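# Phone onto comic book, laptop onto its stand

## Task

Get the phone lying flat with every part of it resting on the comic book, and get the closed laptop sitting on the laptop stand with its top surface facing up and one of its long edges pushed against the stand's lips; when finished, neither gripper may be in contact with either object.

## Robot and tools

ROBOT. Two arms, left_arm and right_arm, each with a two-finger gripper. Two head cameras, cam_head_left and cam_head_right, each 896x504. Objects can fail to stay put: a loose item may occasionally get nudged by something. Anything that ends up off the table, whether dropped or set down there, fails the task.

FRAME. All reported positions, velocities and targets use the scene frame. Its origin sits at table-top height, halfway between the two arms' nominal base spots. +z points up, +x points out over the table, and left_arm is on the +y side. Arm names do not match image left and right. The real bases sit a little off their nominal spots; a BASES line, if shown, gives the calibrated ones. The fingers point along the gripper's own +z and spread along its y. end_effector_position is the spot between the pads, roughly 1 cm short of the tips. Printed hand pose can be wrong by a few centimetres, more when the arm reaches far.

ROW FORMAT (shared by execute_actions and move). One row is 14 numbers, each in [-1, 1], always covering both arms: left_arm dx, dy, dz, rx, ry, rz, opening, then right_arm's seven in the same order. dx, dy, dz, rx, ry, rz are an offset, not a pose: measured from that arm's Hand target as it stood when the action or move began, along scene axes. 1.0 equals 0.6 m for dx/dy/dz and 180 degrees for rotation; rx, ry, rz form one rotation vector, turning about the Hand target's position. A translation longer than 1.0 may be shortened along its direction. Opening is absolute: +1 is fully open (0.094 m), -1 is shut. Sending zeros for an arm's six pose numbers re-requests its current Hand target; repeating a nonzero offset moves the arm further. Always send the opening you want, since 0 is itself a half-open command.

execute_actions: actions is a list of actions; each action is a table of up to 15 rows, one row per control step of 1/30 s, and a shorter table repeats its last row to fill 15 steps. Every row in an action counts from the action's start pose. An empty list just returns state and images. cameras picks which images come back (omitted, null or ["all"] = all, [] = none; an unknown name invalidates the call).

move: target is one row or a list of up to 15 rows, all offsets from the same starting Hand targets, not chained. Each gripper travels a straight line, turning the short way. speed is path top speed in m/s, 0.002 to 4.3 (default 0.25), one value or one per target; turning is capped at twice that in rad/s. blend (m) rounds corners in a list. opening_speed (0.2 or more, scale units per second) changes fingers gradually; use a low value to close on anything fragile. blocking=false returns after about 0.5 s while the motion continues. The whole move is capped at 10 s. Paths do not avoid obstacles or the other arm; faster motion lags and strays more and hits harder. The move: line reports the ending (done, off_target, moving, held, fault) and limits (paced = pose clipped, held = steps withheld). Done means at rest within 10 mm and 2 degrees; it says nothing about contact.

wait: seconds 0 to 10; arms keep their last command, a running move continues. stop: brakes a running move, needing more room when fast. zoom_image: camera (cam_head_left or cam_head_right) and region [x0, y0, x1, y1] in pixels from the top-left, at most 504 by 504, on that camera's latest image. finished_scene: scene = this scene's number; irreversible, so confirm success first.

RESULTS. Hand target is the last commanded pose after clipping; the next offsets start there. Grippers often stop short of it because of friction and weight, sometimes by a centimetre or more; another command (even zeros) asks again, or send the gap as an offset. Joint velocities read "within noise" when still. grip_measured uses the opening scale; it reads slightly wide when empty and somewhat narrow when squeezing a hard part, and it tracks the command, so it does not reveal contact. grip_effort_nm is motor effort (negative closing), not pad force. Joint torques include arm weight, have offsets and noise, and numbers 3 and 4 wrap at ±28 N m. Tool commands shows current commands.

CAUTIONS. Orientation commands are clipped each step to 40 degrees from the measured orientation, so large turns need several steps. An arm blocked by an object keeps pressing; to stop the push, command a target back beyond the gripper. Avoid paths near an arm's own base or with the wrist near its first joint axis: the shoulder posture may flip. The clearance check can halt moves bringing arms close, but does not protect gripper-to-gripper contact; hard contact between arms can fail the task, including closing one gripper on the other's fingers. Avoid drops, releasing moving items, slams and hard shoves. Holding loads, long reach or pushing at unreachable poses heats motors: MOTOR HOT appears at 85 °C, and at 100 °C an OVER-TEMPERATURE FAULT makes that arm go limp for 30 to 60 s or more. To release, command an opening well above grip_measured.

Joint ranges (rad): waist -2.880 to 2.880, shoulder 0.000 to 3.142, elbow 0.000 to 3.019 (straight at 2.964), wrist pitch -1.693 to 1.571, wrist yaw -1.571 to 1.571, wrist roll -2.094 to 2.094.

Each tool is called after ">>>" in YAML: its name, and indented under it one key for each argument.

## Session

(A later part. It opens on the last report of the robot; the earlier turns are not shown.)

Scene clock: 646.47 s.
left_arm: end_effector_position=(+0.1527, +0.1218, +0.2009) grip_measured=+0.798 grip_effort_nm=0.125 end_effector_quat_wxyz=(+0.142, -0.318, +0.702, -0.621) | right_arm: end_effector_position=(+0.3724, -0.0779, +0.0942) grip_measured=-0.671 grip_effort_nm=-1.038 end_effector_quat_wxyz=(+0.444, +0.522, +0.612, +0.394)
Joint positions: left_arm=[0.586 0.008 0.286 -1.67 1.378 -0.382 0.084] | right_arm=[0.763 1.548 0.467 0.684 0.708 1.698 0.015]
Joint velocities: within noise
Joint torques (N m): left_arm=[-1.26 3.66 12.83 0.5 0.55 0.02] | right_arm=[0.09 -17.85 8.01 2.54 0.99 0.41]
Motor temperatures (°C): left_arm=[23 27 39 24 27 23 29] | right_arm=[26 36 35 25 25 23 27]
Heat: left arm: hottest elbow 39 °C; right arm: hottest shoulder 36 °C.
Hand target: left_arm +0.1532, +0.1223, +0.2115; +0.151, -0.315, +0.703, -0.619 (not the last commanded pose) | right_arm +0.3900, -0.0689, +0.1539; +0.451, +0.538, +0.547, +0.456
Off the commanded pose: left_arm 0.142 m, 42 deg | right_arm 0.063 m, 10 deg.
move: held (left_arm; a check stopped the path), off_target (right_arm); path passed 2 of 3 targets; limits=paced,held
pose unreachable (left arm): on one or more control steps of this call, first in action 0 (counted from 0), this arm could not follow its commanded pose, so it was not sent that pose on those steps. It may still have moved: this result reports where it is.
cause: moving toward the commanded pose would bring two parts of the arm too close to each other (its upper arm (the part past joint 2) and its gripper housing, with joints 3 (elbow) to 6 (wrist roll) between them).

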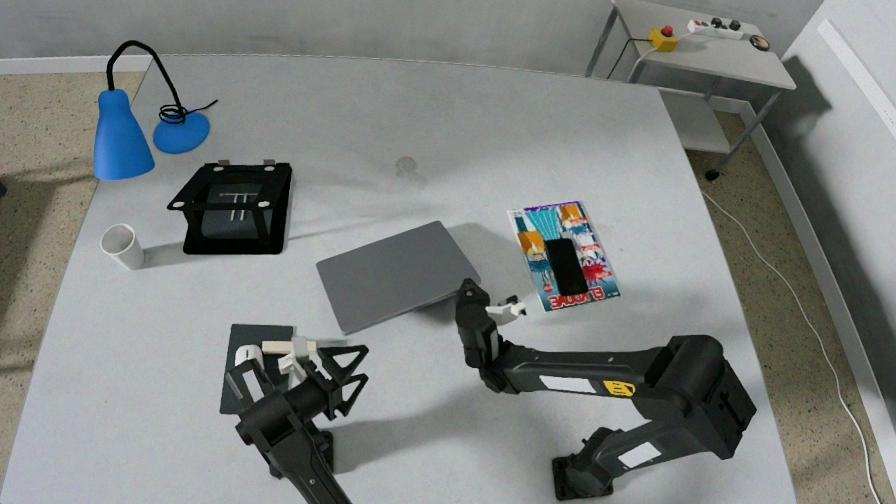

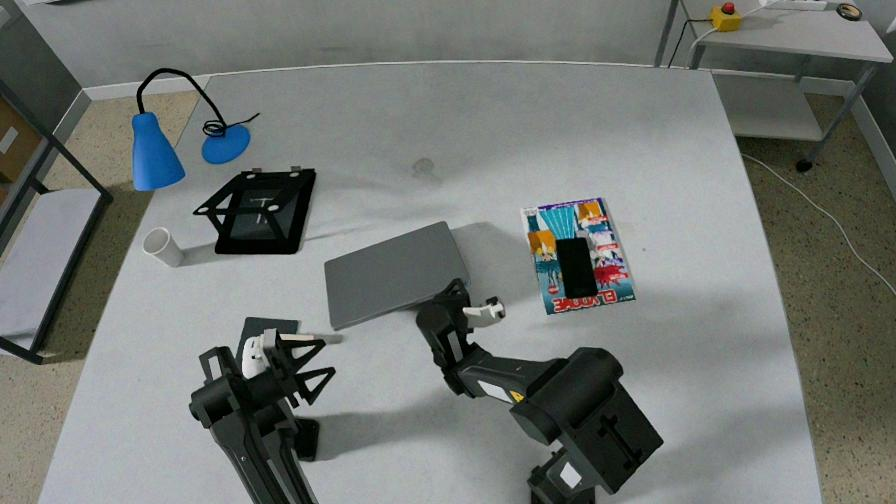

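>>> move:
  target: [0.245,0.05,0.15,0.469,-0.0066,-0.3545,0.8,0,0,0,0,0,0,-0.98]
  speed: 0.2

>>> move:
  target: [0.0,0.0,0.0,0,0,0,0.8,0.25,0,0.03,0,0,0,-0.98]
  speed: 0.12

>>> zoom_image:
  camera: "cam_head_left"
  region: [300, 160, 580, 400]

>>> zoom_image:
  camera: "cam_head_right"
  region: [300, 160, 580, 400]

Scene clock: 662.10 s.
left_arm: end_effector_position=(+0.2870, +0.1603, +0.2765) grip_measured=+0.798 grip_effort_nm=0.115 end_effector_quat_wxyz=(-0.012, +0.238, +0.971, -0.002) | right_arm: end_effector_position=(+0.3724, -0.0779, +0.0942) grip_measured=-0.671 grip_effort_nm=-1.038 end_effector_quat_wxyz=(+0.444, +0.522, +0.612, +0.394)
Joint positions: left_arm=[-0.335 1.056 1.131 -1.67 0.005 0.175 0.084] | right_arm=[0.763 1.548 0.467 0.684 0.708 1.698 0.015]
Joint velocities: within noise
Joint torques (N m): left_arm=[-2.78 -6.18 16.95 -0.13 -0.14 0.15] | right_arm=[-0.03 -17.96 8.03 2.52 1 0.4]
Motor temperatures (°C): left_arm=[23 27 40 24 27 23 28] | right_arm=[26 37 35 25 26 23 27]
Heat: left arm: hottest elbow 40 °C; right arm: hottest shoulder 37 °C.
Hand target: left_arm +0.3001, +0.1524, +0.3016; +0.000, +0.250, +0.968, -0.001 | right_arm +0.3900, -0.0689, +0.1539; +0.451, +0.538, +0.547, +0.456
Off the commanded pose: left_arm 0.029 m, 2 deg | right_arm 0.063 m, 10 deg.
joint sent to its limit (left arm) — joint 4 (wrist pitch), lower limit. The joint targets still meet the commanded pose.
move: off_target (left_arm, right_arm)

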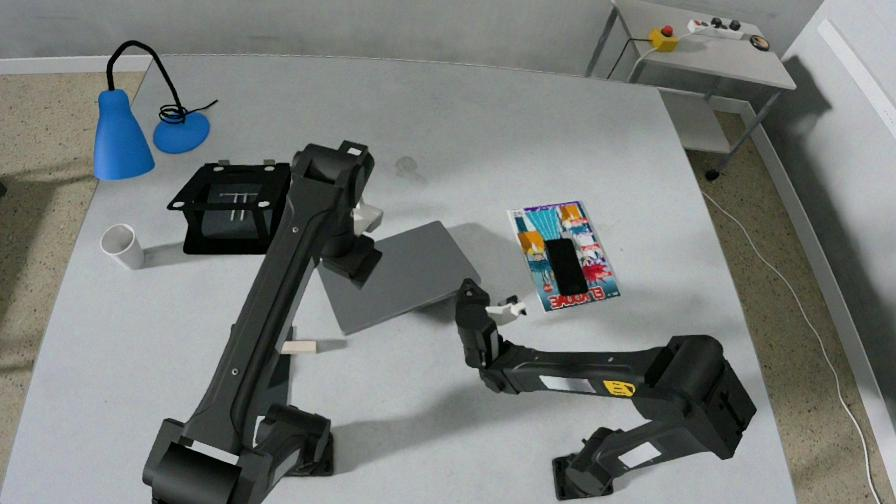

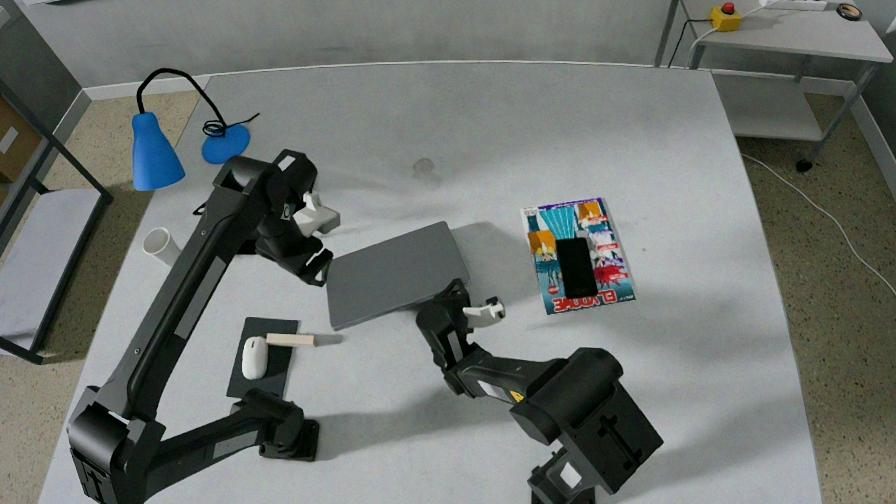

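Scene clock: 664.03 s.
left_arm: end_effector_position=(+0.2870, +0.1603, +0.2765) grip_measured=+0.798 grip_effort_nm=0.115 end_effector_quat_wxyz=(-0.012, +0.239, +0.971, -0.002) | right_arm: end_effector_position=(+0.4851, -0.0849, +0.0953) grip_measured=-0.671 grip_effort_nm=-1.043 end_effector_quat_wxyz=(+0.428, +0.529, +0.623, +0.385)
Joint positions: left_arm=[-0.335 1.056 1.131 -1.67 0.005 0.176 0.084] | right_arm=[0.554 1.688 0.709 0.585 0.497 1.632 0.015]
Joint velocities: within noise
Joint torques (N m): left_arm=[-3.14 -6.24 17.03 -0.13 -0.11 0.11] | right_arm=[-0.97 -17.9 14.3 2.71 0.69 0.42]
Motor temperatures (°C): left_arm=[23 26 39 24 27 23 28] | right_arm=[26 37 36 25 26 23 27]
Heat: left arm: hottest elbow 39 °C; right arm: hottest shoulder 37 °C.
Hand target: left_arm +0.3001, +0.1524, +0.3016; +0.000, +0.250, +0.968, -0.001 | right_arm +0.5401, -0.0689, +0.1717; +0.451, +0.538, +0.547, +0.456
Off the commanded pose: left_arm 0.029 m, 2 deg | right_arm 0.096 m, 12 deg.
joint sent to its limit (left arm) — joint 4 (wrist pitch), lower limit. The joint targets still meet the commanded pose.
move: off_target (left_arm, right_arm)

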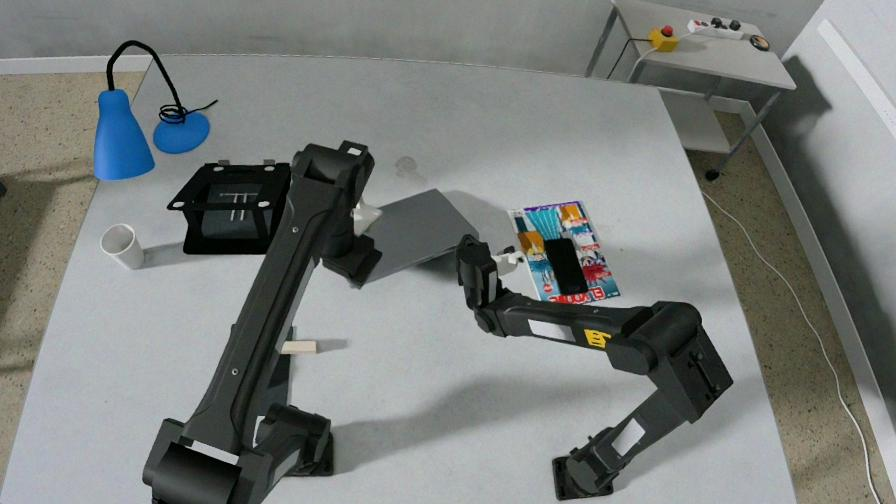

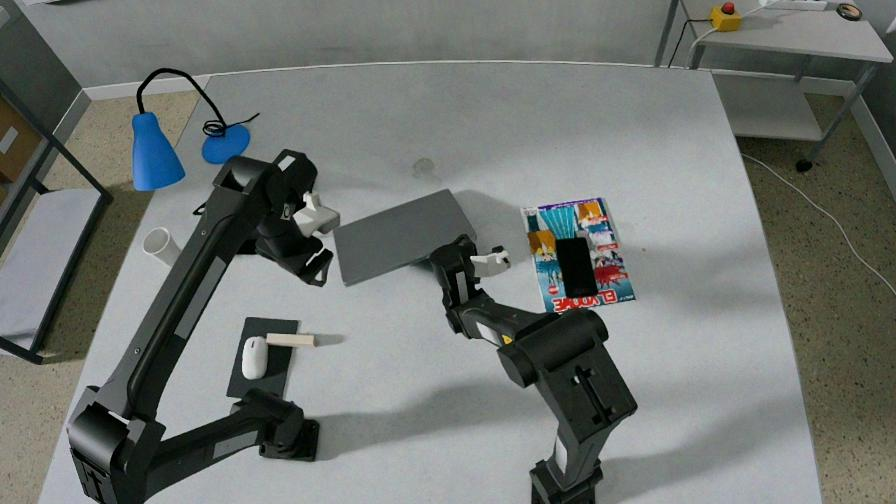

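Scaled by 1.800.

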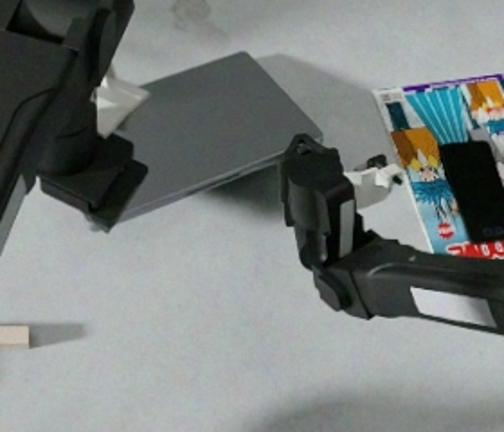

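Scaled by 1.800.

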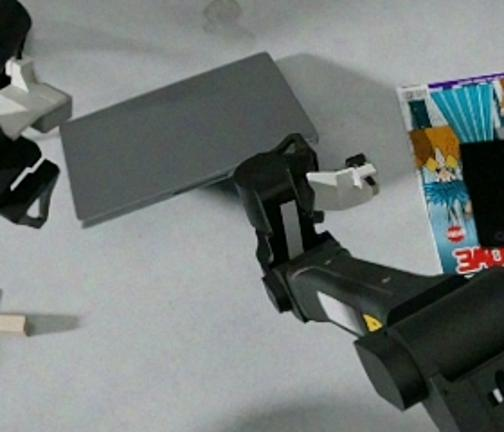

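>>> move:
  target:
    - [0.1,-0.104,0,-0.4466,-0.2128,0.4975,0.8,0,0,0,0,0,0,-0.98]
    - [0,-0.137,-0.167,-0.4466,-0.2128,0.4975,0.8,0,0,0,0,0,0,-0.98]
  speed: 0.25

>>> zoom_image:
  camera: "cam_head_left"
  region: [300, 160, 580, 400]

>>> zoom_image:
  camera: "cam_head_right"
  region: [300, 160, 580, 400]

Scene clock: 676.27 s.
left_arm: end_effector_position=(+0.3026, +0.0738, +0.2051) grip_measured=+0.798 grip_effort_nm=0.110 end_effector_quat_wxyz=(+0.409, -0.501, +0.595, -0.478) | right_arm: end_effector_position=(+0.4851, -0.0850, +0.0953) grip_measured=-0.671 grip_effort_nm=-1.038 end_effector_quat_wxyz=(+0.428, +0.529, +0.623, +0.385)
Joint positions: left_arm=[-0.954 0.613 0.233 0.092 -0.741 -1.76 0.084] | right_arm=[0.554 1.688 0.709 0.585 0.496 1.632 0.015]
Joint velocities: within noise
Joint torques (N m): left_arm=[-2.67 -0.91 10.35 2.35 -0.25 -0.02] | right_arm=[-0.91 -17.79 14.35 2.7 0.72 0.44]
Motor temperatures (°C): left_arm=[23 26 39 24 27 23 28] | right_arm=[26 36 40 25 25 23 27]
Heat: left arm: hottest elbow 39 °C; right arm: hottest elbow 40 °C.
Hand target: left_arm +0.3001, +0.0702, +0.2014; +0.404, -0.499, +0.595, -0.483 | right_arm +0.5401, -0.0690, +0.1717; +0.451, +0.538, +0.547, +0.456
Off the commanded pose: left_arm 0.006 m, 1 deg | right_arm 0.096 m, 12 deg.
move: off_target (right_arm)

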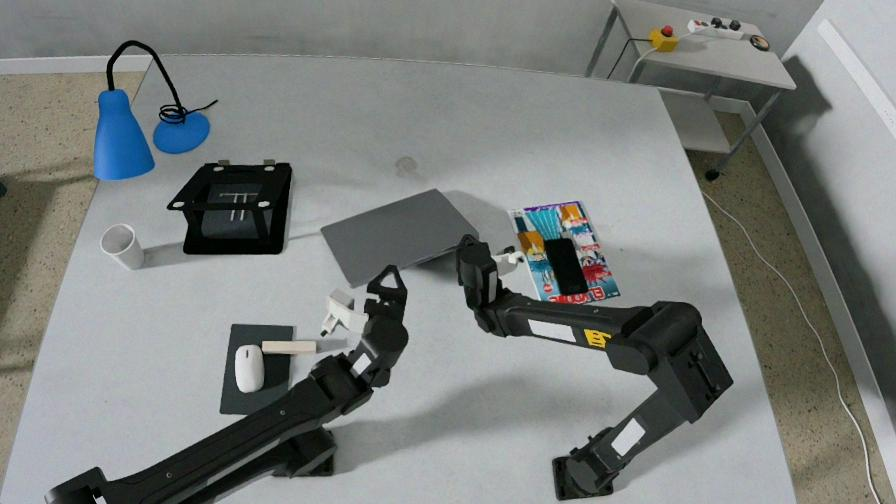

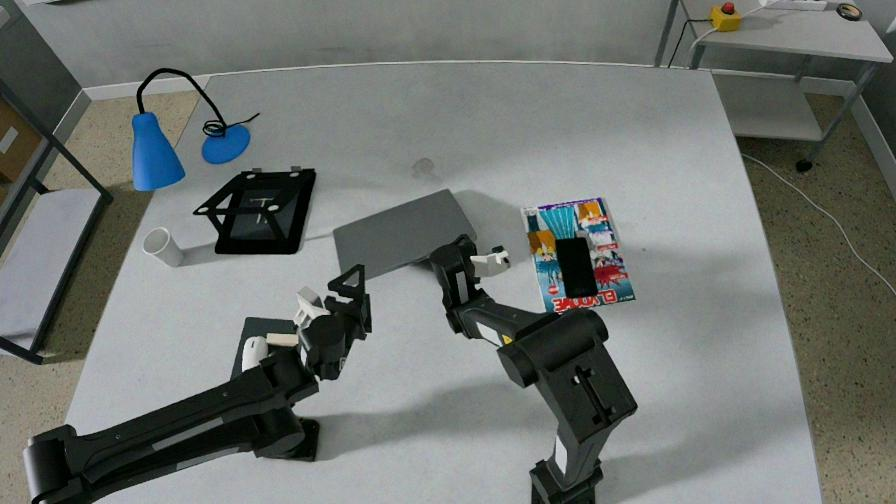

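Scaled by 1.800.

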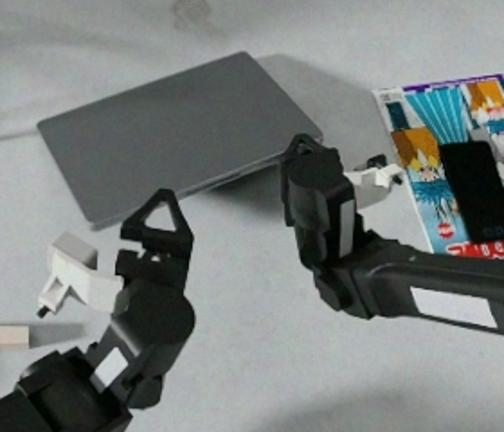

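Scaled by 1.800.

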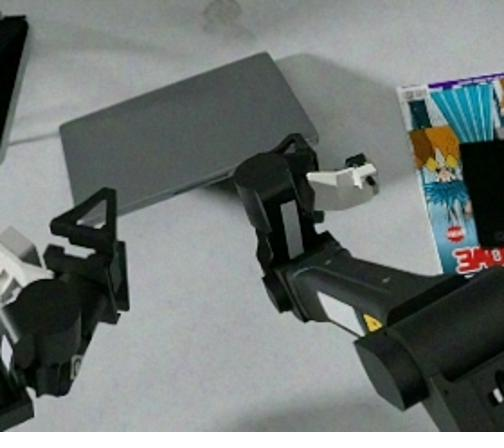

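>>> move:
  target:
    - [0,-0.075,-0.1,0,0,0,0.8,0,0,0,0,0,0,-0.98]
    - [0,-0.075,-0.217,0,0,0,0.8,0,0,0,0,0,0,-0.98]
  speed: 0.15

>>> zoom_image:
  camera: "cam_head_left"
  region: [300, 200, 540, 400]

>>> zoom_image:
  camera: "cam_head_right"
  region: [300, 200, 540, 400]

Scene clock: 683.30 s.
left_arm: end_effector_position=(+0.3049, +0.0258, +0.0728) grip_measured=+0.798 grip_effort_nm=0.115 end_effector_quat_wxyz=(+0.405, -0.506, +0.590, -0.481) | right_arm: end_effector_position=(+0.4851, -0.0850, +0.0953) grip_measured=-0.671 grip_effort_nm=-1.038 end_effector_quat_wxyz=(+0.428, +0.529, +0.623, +0.385)
Joint positions: left_arm=[-1.078 1.564 0.154 1.083 -0.86 -1.832 0.084] | right_arm=[0.554 1.688 0.709 0.585 0.496 1.632 0.015]
Joint velocities: within noise
Joint torques (N m): left_arm=[-2.67 -7.24 2.74 2.37 -0.31 0.12] | right_arm=[-0.97 -17.85 14.34 2.73 0.72 0.43]
Motor temperatures (°C): left_arm=[23 26 38 24 27 23 28] | right_arm=[26 36 42 25 25 23 28]
Heat: left arm: hottest elbow 38 °C; right arm: hottest elbow 42 °C.
Hand target: left_arm +0.3001, +0.0252, +0.0712; +0.404, -0.499, +0.595, -0.483 | right_arm +0.5401, -0.0690, +0.1717; +0.451, +0.538, +0.547, +0.456
Off the commanded pose: left_arm 0.005 m, 1 deg | right_arm 0.096 m, 12 deg.
move: off_target (right_arm)

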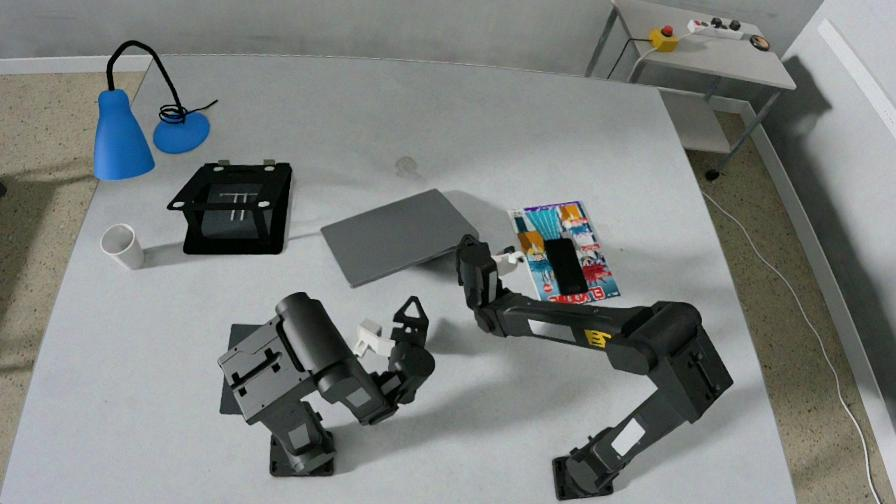

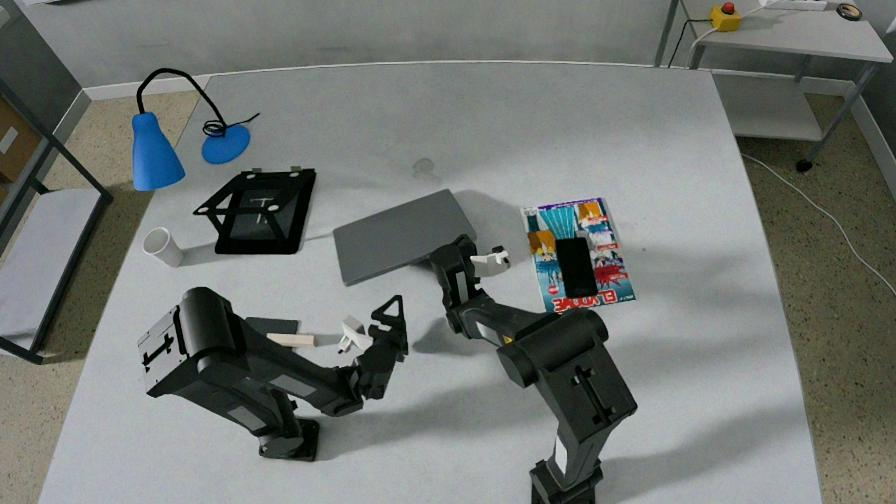

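Scaled by 2.100.

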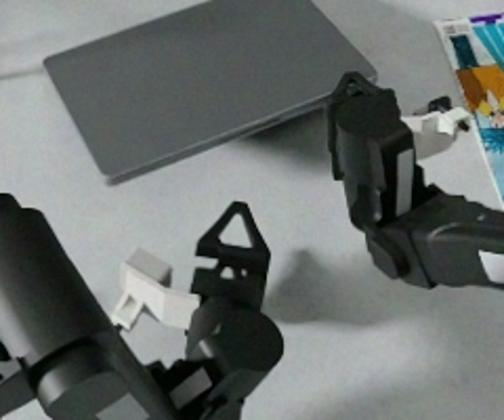

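Scaled by 2.100.

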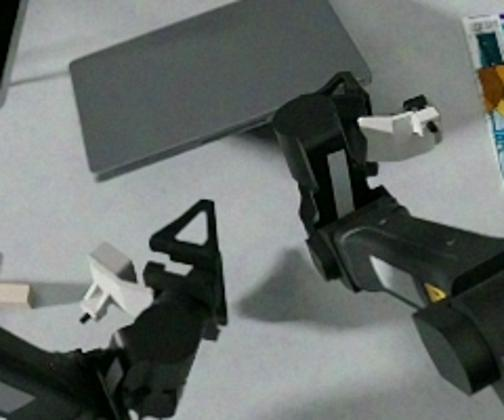

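>>> move:
  target: [0.15,0.0,0,0,0,0,0.8,0,0,0,0,0,0,-0.98]
  speed: 0.07

>>> zoom_image:
  camera: "cam_head_left"
  region: [320, 180, 500, 340]

>>> zoom_image:
  camera: "cam_head_right"
  region: [320, 180, 500, 340]

Scene clock: 689.87 s.
left_arm: end_effector_position=(+0.3775, +0.0301, +0.0640) grip_measured=+0.798 grip_effort_nm=0.115 end_effector_quat_wxyz=(+0.399, -0.500, +0.606, -0.473) | right_arm: end_effector_position=(+0.4851, -0.0849, +0.0953) grip_measured=-0.671 grip_effort_nm=-1.043 end_effector_quat_wxyz=(+0.428, +0.529, +0.623, +0.385)
Joint positions: left_arm=[-0.812 1.658 0.257 1.117 -0.583 -1.72 0.084] | right_arm=[0.554 1.688 0.709 0.585 0.496 1.632 0.015]
Joint velocities: within noise
Joint torques (N m): left_arm=[-1.26 -8.64 6.38 2.5 -0.04 0.12] | right_arm=[-0.85 -17.9 14.32 2.71 0.72 0.42]
Motor temperatures (°C): left_arm=[23 26 37 24 27 23 28] | right_arm=[26 36 44 25 25 23 28]
Heat: left arm: hottest elbow 37 °C; right arm: hottest elbow 44 °C.
Hand target: left_arm +0.3901, +0.0253, +0.0712; +0.404, -0.499, +0.595, -0.483 | right_arm +0.5401, -0.0689, +0.1717; +0.451, +0.538, +0.547, +0.456
Off the commanded pose: left_arm 0.015 m, 2 deg | right_arm 0.096 m, 12 deg.
move: off_target (left_arm, right_arm)

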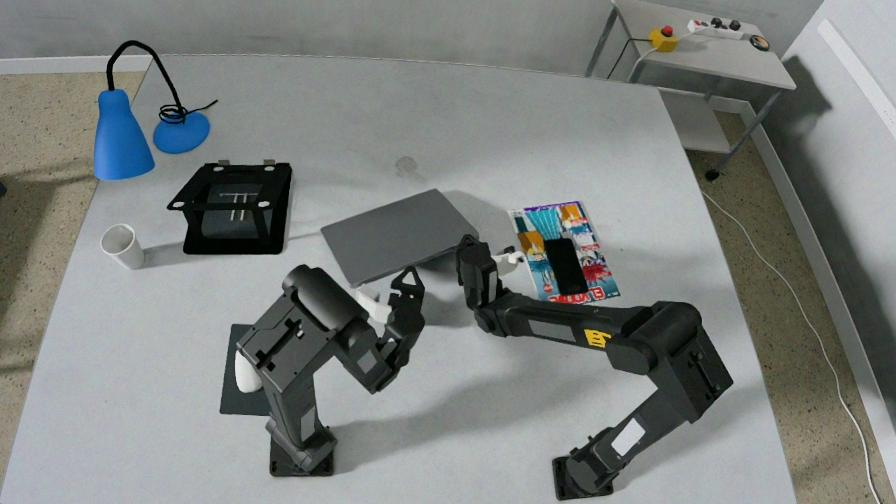

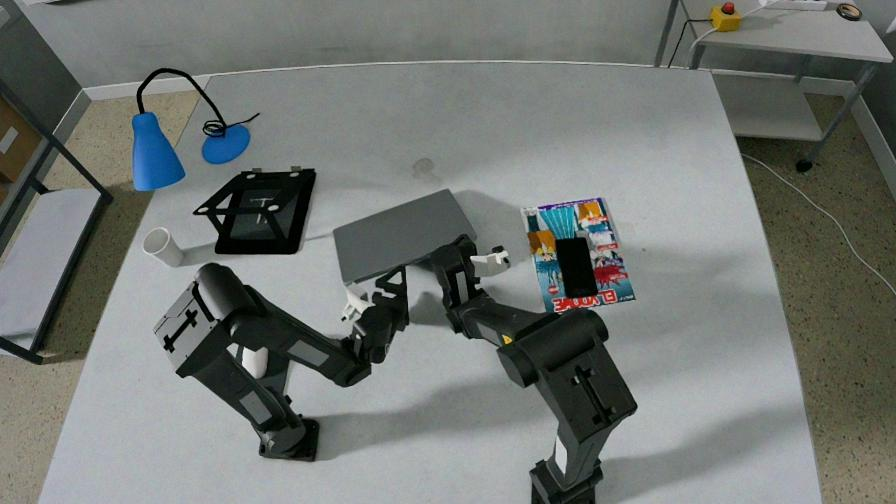

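Scaled by 2.800.

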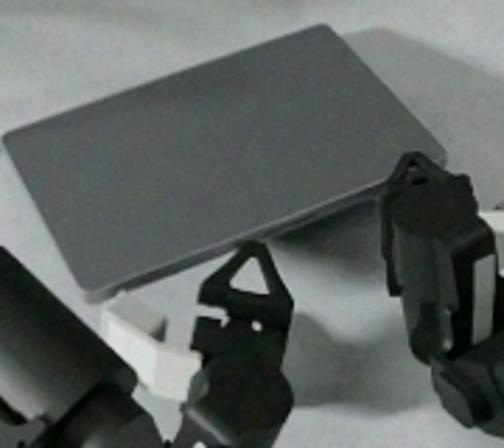

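Scaled by 2.800.

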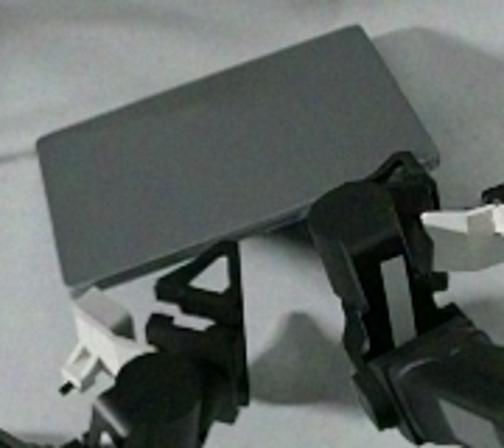

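>>> move:
  target: [0.1,0.01,0.0,0,0,0,0.8,0,0,0,0,0,0,-0.98]
  speed: 0.07

>>> zoom_image:
  camera: "cam_head_left"
  region: [320, 180, 500, 340]

>>> zoom_image:
  camera: "cam_head_right"
  region: [320, 180, 500, 340]

Scene clock: 694.87 s.
left_arm: end_effector_position=(+0.4299, +0.0360, +0.0648) grip_measured=+0.798 grip_effort_nm=0.115 end_effector_quat_wxyz=(+0.398, -0.500, +0.604, -0.477) | right_arm: end_effector_position=(+0.4947, -0.0875, +0.0988) grip_measured=-0.671 grip_effort_nm=-1.038 end_effector_quat_wxyz=(+0.433, +0.536, +0.613, +0.386)
Joint positions: left_arm=[-0.67 1.709 0.35 1.103 -0.444 -1.679 0.084] | right_arm=[0.544 1.699 0.731 0.585 0.507 1.64 0.015]
Joint velocities: within noise
Joint torques (N m): left_arm=[0.67 -9.88 8.76 1.59 0.13 0.21] | right_arm=[-0.26 -18.55 13.3 2.67 0.36 0.36]
Motor temperatures (°C): left_arm=[23 26 37 24 27 23 28] | right_arm=[26 36 45 25 25 23 28]
Heat: left arm: hottest elbow 37 °C; right arm: hottest elbow 45 °C.
Hand target: left_arm +0.4501, +0.0312, +0.0712; +0.404, -0.499, +0.595, -0.483 | right_arm +0.5401, -0.0688, +0.1719; +0.451, +0.538, +0.547, +0.456
Off the commanded pose: left_arm 0.022 m, 1 deg | right_arm 0.088 m, 11 deg.
move: off_target (left_arm, right_arm)

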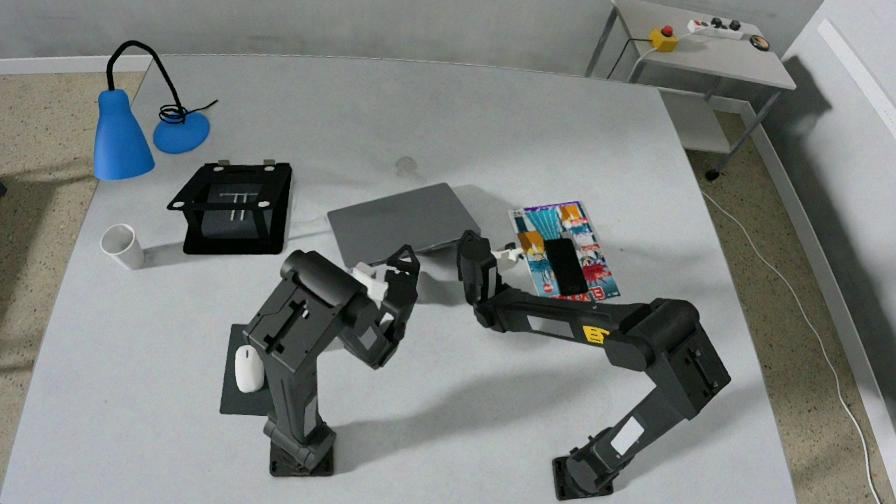

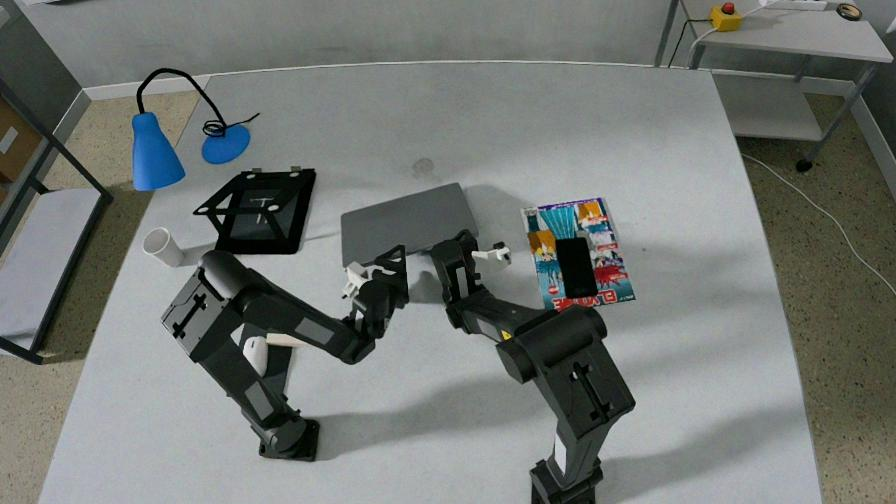

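Scaled by 2.800.

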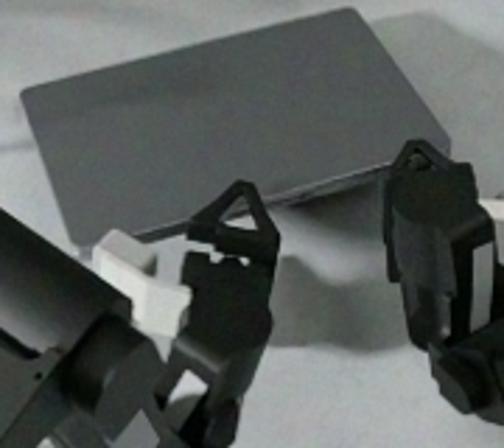

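Scaled by 2.800.

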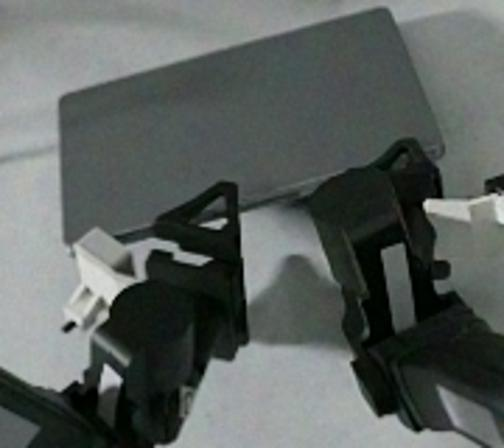

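>>> move:
  target:
    - [-0.01,0.0,0.0,0,0,0.1,0.8,0,0,0,0,0,0,-0.98]
    - [0.05,0.015,0.0,0,0,0.1,0.8,0,0,0,0,0,0,-0.98]
  speed: 0.07

>>> zoom_image:
  camera: "cam_head_left"
  region: [320, 180, 500, 340]

>>> zoom_image:
  camera: "cam_head_right"
  region: [320, 180, 500, 340]

Scene clock: 703.73 s.
left_arm: end_effector_position=(+0.4627, +0.0441, +0.0665) grip_measured=+0.798 grip_effort_nm=0.110 end_effector_quat_wxyz=(-0.472, +0.585, -0.517, +0.410) | right_arm: end_effector_position=(+0.4947, -0.0872, +0.0986) grip_measured=-0.671 grip_effort_nm=-1.038 end_effector_quat_wxyz=(+0.432, +0.536, +0.613, +0.387)
Joint positions: left_arm=[-0.72 1.752 0.495 0.938 -0.797 -1.794 0.084] | right_arm=[0.544 1.7 0.731 0.585 0.505 1.642 0.015]
Joint velocities: within noise
Joint torques (N m): left_arm=[0.15 -11.58 8.84 1.32 0.1 0.15] | right_arm=[-0.26 -18.61 13.3 2.69 0.44 0.34]
Motor temperatures (°C): left_arm=[23 26 36 24 27 23 28] | right_arm=[26 37 45 25 25 23 28]
Heat: left arm: hottest elbow 36 °C; right arm: hottest elbow 45 °C.
Hand target: left_arm +0.4801, +0.0402, +0.0711; -0.475, +0.586, -0.510, +0.414 | right_arm +0.5401, -0.0688, +0.1719; +0.451, +0.538, +0.547, +0.456
Off the commanded pose: left_arm 0.018 m, 1 deg | right_arm 0.088 m, 11 deg.
move: off_target (left_arm, right_arm)

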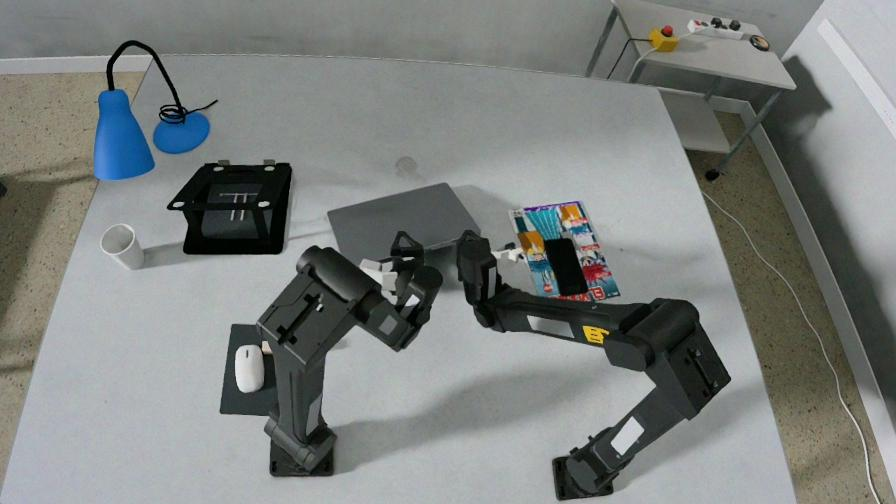

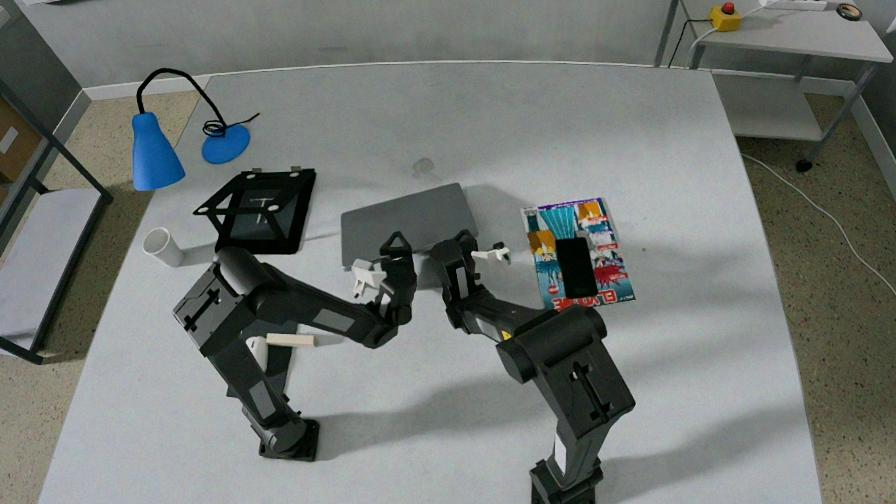

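Scaled by 2.800.

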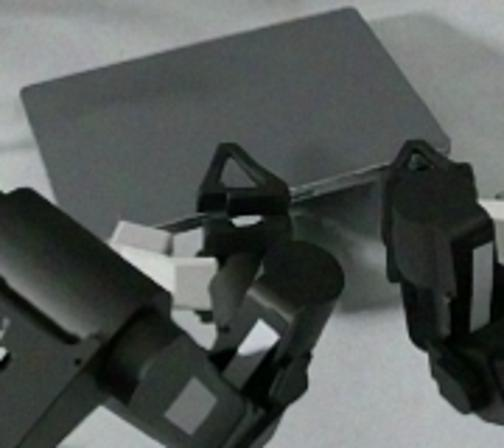

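Scaled by 2.800.

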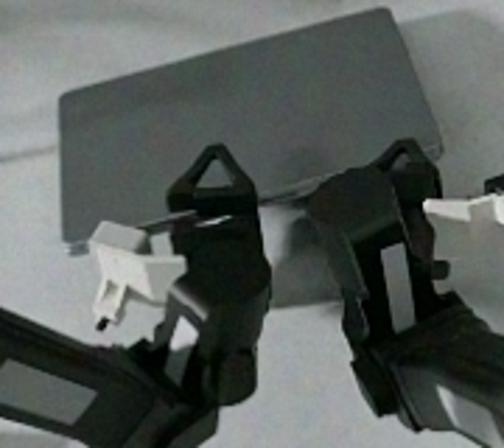

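>>> move:
  target: [-0.02,0.0,-0.01,0,0,0,-0.95,0,0,0,0,0,0,-0.98]
  opening_speed: 0.4
  speed: 0.02

>>> zoom_image:
  camera: "cam_head_left"
  region: [320, 180, 500, 340]

Scene clock: 710.30 s.
left_arm: end_effector_position=(+0.4646, +0.0451, +0.0696) grip_measured=-0.601 grip_effort_nm=-1.009 end_effector_quat_wxyz=(-0.465, +0.601, -0.489, +0.428) | right_arm: end_effector_position=(+0.4942, -0.0876, +0.0914) grip_measured=-0.671 grip_effort_nm=-1.043 end_effector_quat_wxyz=(+0.427, +0.542, +0.613, +0.385)
Joint positions: left_arm=[-0.72 1.761 0.5 0.966 -0.814 -1.85 0.019] | right_arm=[0.544 1.712 0.731 0.583 0.506 1.658 0.015]
Joint velocities: within noise
Joint torques (N m): left_arm=[-1.38 -11.46 6.48 1.28 -0.01 0.6] | right_arm=[-0.21 -19.72 13.08 2.76 0.5 0.21]
Motor temperatures (°C): left_arm=[23 26 36 24 27 24 28] | right_arm=[26 37 45 25 25 23 28]
Heat: left arm: hottest elbow 36 °C; right arm: hottest elbow 45 °C.
Hand target: left_arm +0.4681, +0.0402, +0.0650; -0.475, +0.586, -0.510, +0.413 | right_arm +0.5401, -0.0688, +0.1719; +0.451, +0.538, +0.547, +0.456
Off the commanded pose: left_arm 0.007 m, 4 deg | right_arm 0.095 m, 11 deg.
move: off_target (left_arm, right_arm)

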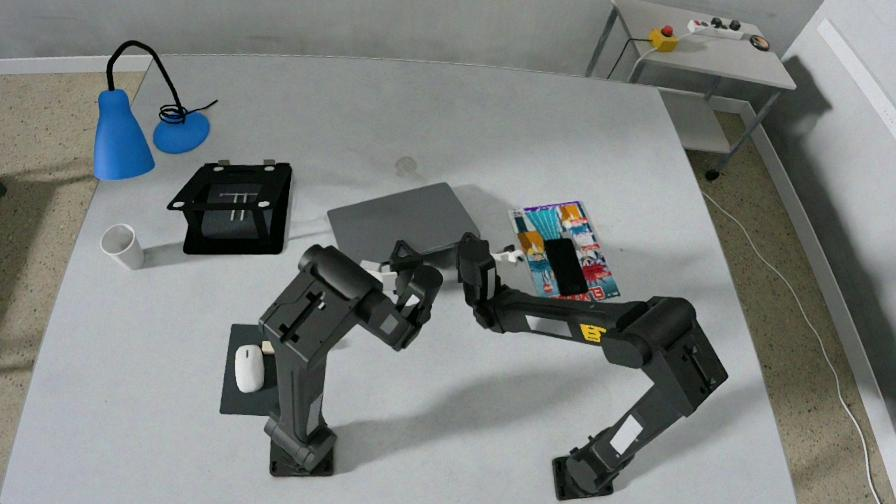

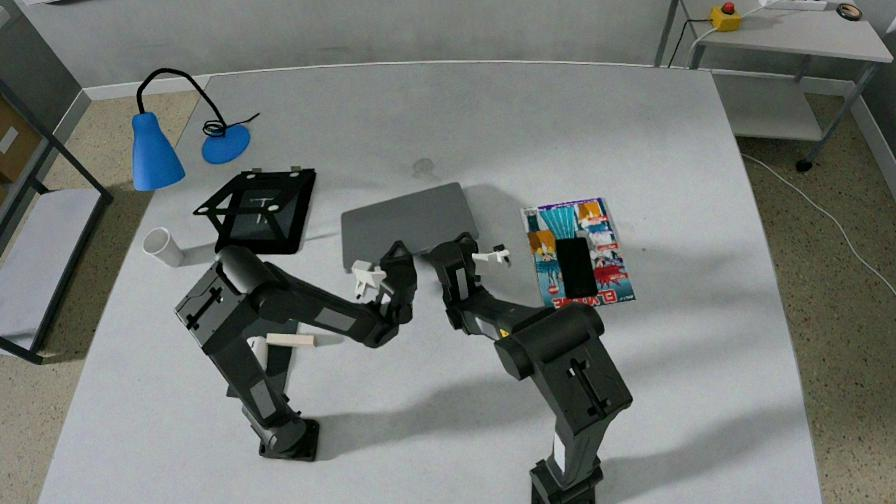

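Scaled by 2.800.

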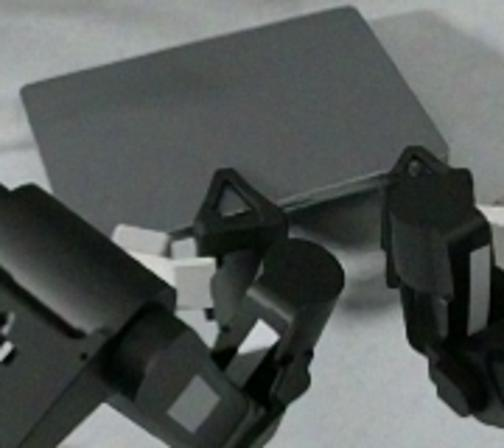

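>>> move:
  target: [0.0,0.0,0.12,0,0,0,-0.95,0,0,0.05,0,0,0,-0.98]
  speed: 0.06

>>> zoom_image:
  camera: "cam_head_left"
  region: [300, 140, 540, 340]

>>> zoom_image:
  camera: "cam_head_right"
  region: [300, 140, 540, 340]

Scene clock: 716.23 s.
left_arm: end_effector_position=(+0.4563, +0.0499, +0.0932) grip_measured=-0.608 grip_effort_nm=-1.004 end_effector_quat_wxyz=(-0.452, +0.611, -0.516, +0.394) | right_arm: end_effector_position=(+0.4871, -0.0831, +0.1059) grip_measured=-0.671 grip_effort_nm=-1.033 end_effector_quat_wxyz=(+0.416, +0.545, +0.618, +0.385)
Joint positions: left_arm=[-0.72 1.581 0.5 0.666 -0.801 -1.892 0.018] | right_arm=[0.555 1.655 0.731 0.505 0.498 1.678 0.015]
Joint velocities: within noise
Joint torques (N m): left_arm=[-1.49 -16.62 9.59 1.77 -0.83 1.01] | right_arm=[-1.08 -20.6 14.67 2.44 0.92 0.03]
Motor temperatures (°C): left_arm=[23 26 36 24 27 24 28] | right_arm=[26 37 45 25 25 23 28]
Heat: left arm: hottest elbow 36 °C; right arm: hottest elbow 45 °C.
Hand target: left_arm +0.4681, +0.0402, +0.1372; -0.475, +0.586, -0.509, +0.414 | right_arm +0.5401, -0.0689, +0.2020; +0.451, +0.538, +0.547, +0.456
Off the commanded pose: left_arm 0.046 m, 5 deg | right_arm 0.111 m, 12 deg.
move: off_target (left_arm, right_arm)

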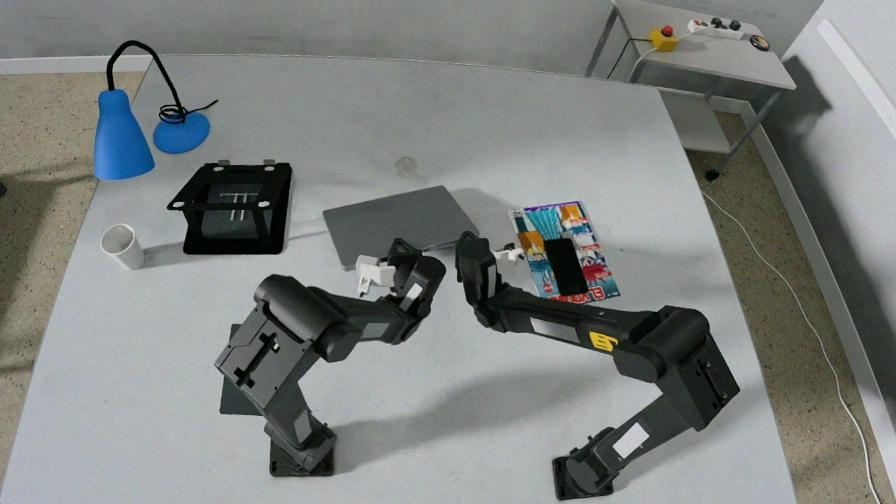

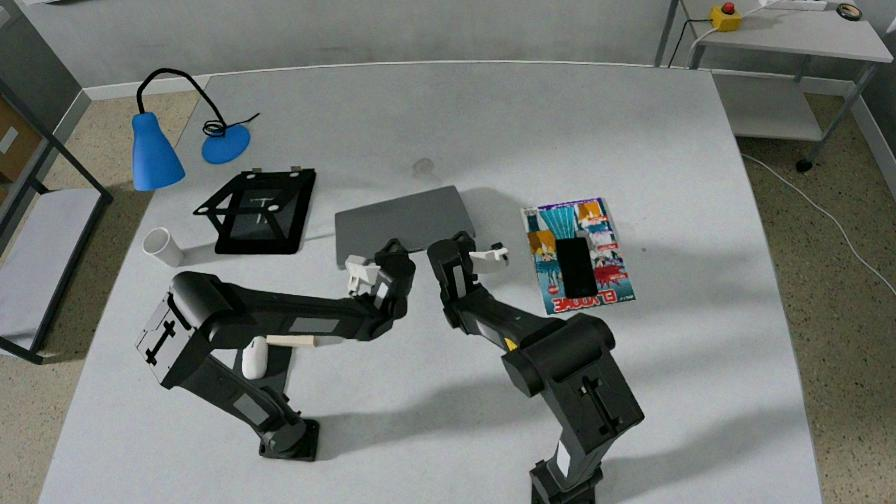

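Scaled by 2.100.

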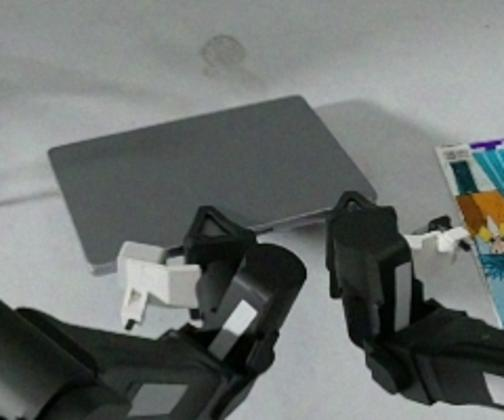

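Scaled by 2.100.

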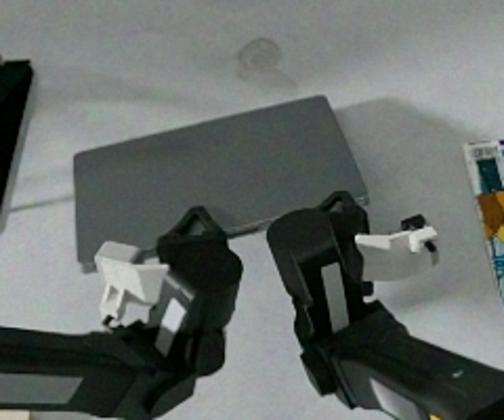

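>>> move:
  target: [0.0,0.0,0.14,0,0,0,-0.98,0,0,0.09,0,0,0,-0.98]
  speed: 0.06

>>> zoom_image:
  camera: "cam_head_left"
  region: [300, 140, 540, 340]

>>> zoom_image:
  camera: "cam_head_right"
  region: [300, 140, 540, 340]

Scene clock: 721.73 s.
left_arm: end_effector_position=(+0.4523, +0.0581, +0.1523) grip_measured=-0.619 grip_effort_nm=-1.009 end_effector_quat_wxyz=(-0.455, +0.617, -0.523, +0.374) | right_arm: end_effector_position=(+0.4864, -0.0745, +0.1604) grip_measured=-0.671 grip_effort_nm=-1.043 end_effector_quat_wxyz=(+0.411, +0.544, +0.615, +0.396)
Joint positions: left_arm=[-0.715 1.356 0.546 0.349 -0.811 -1.902 0.018] | right_arm=[0.568 1.532 0.778 0.345 0.494 1.694 0.015]
Joint velocities: within noise
Joint torques (N m): left_arm=[-2.73 -15.91 15.24 1.69 -0.45 1.1] | right_arm=[-1.73 -18.02 16.54 2.45 1.09 -0.12]
Motor temperatures (°C): left_arm=[23 26 36 24 27 24 29] | right_arm=[26 37 46 25 25 23 28]
Heat: left arm: hottest elbow 36 °C; right arm: hottest elbow 46 °C.
Hand target: left_arm +0.4681, +0.0402, +0.2210; -0.475, +0.586, -0.510, +0.413 | right_arm +0.5401, -0.0689, +0.2559; +0.451, +0.538, +0.547, +0.456
Off the commanded pose: left_arm 0.073 m, 6 deg | right_arm 0.110 m, 11 deg.
move: off_target (left_arm, right_arm)

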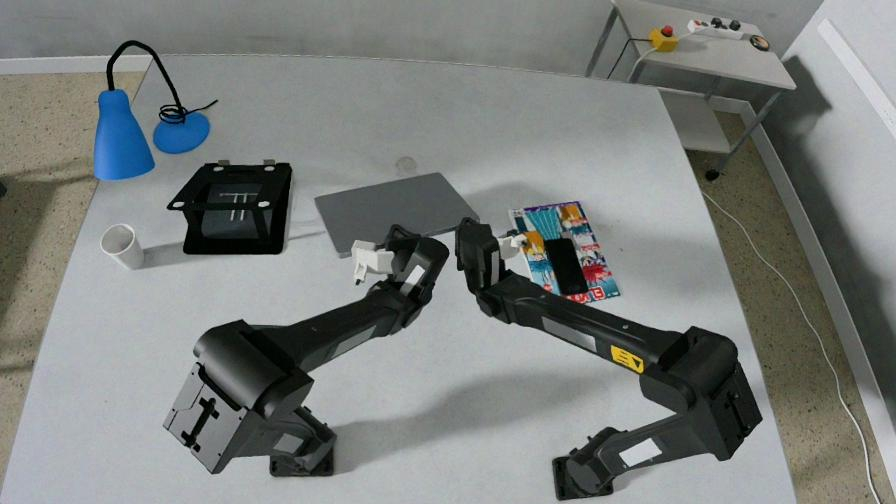

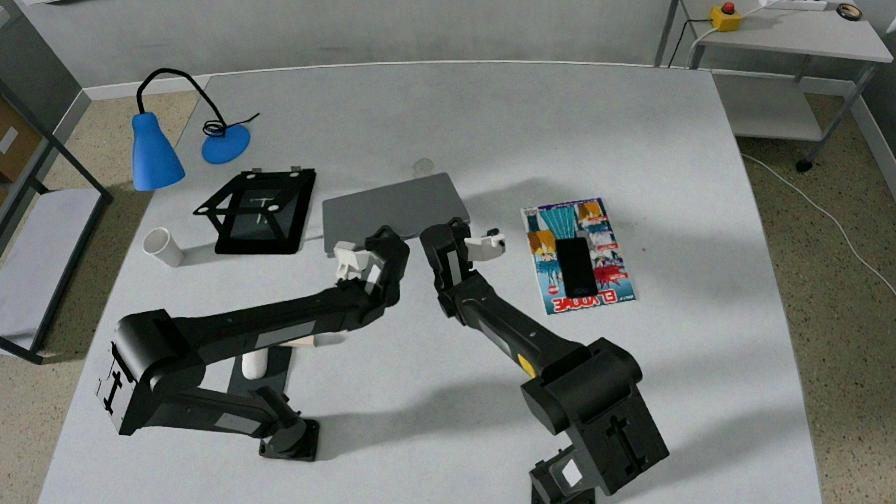

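Scaled by 2.100.

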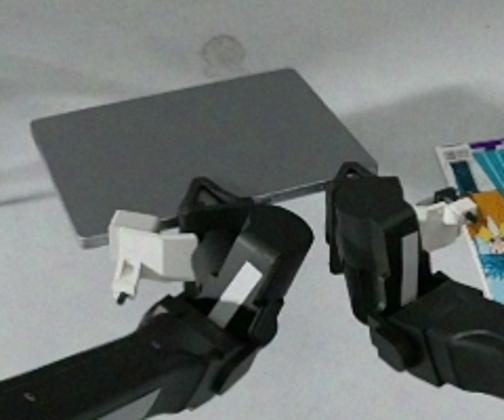

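Scaled by 2.100.

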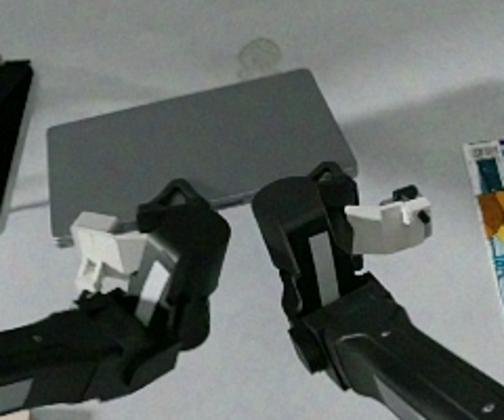

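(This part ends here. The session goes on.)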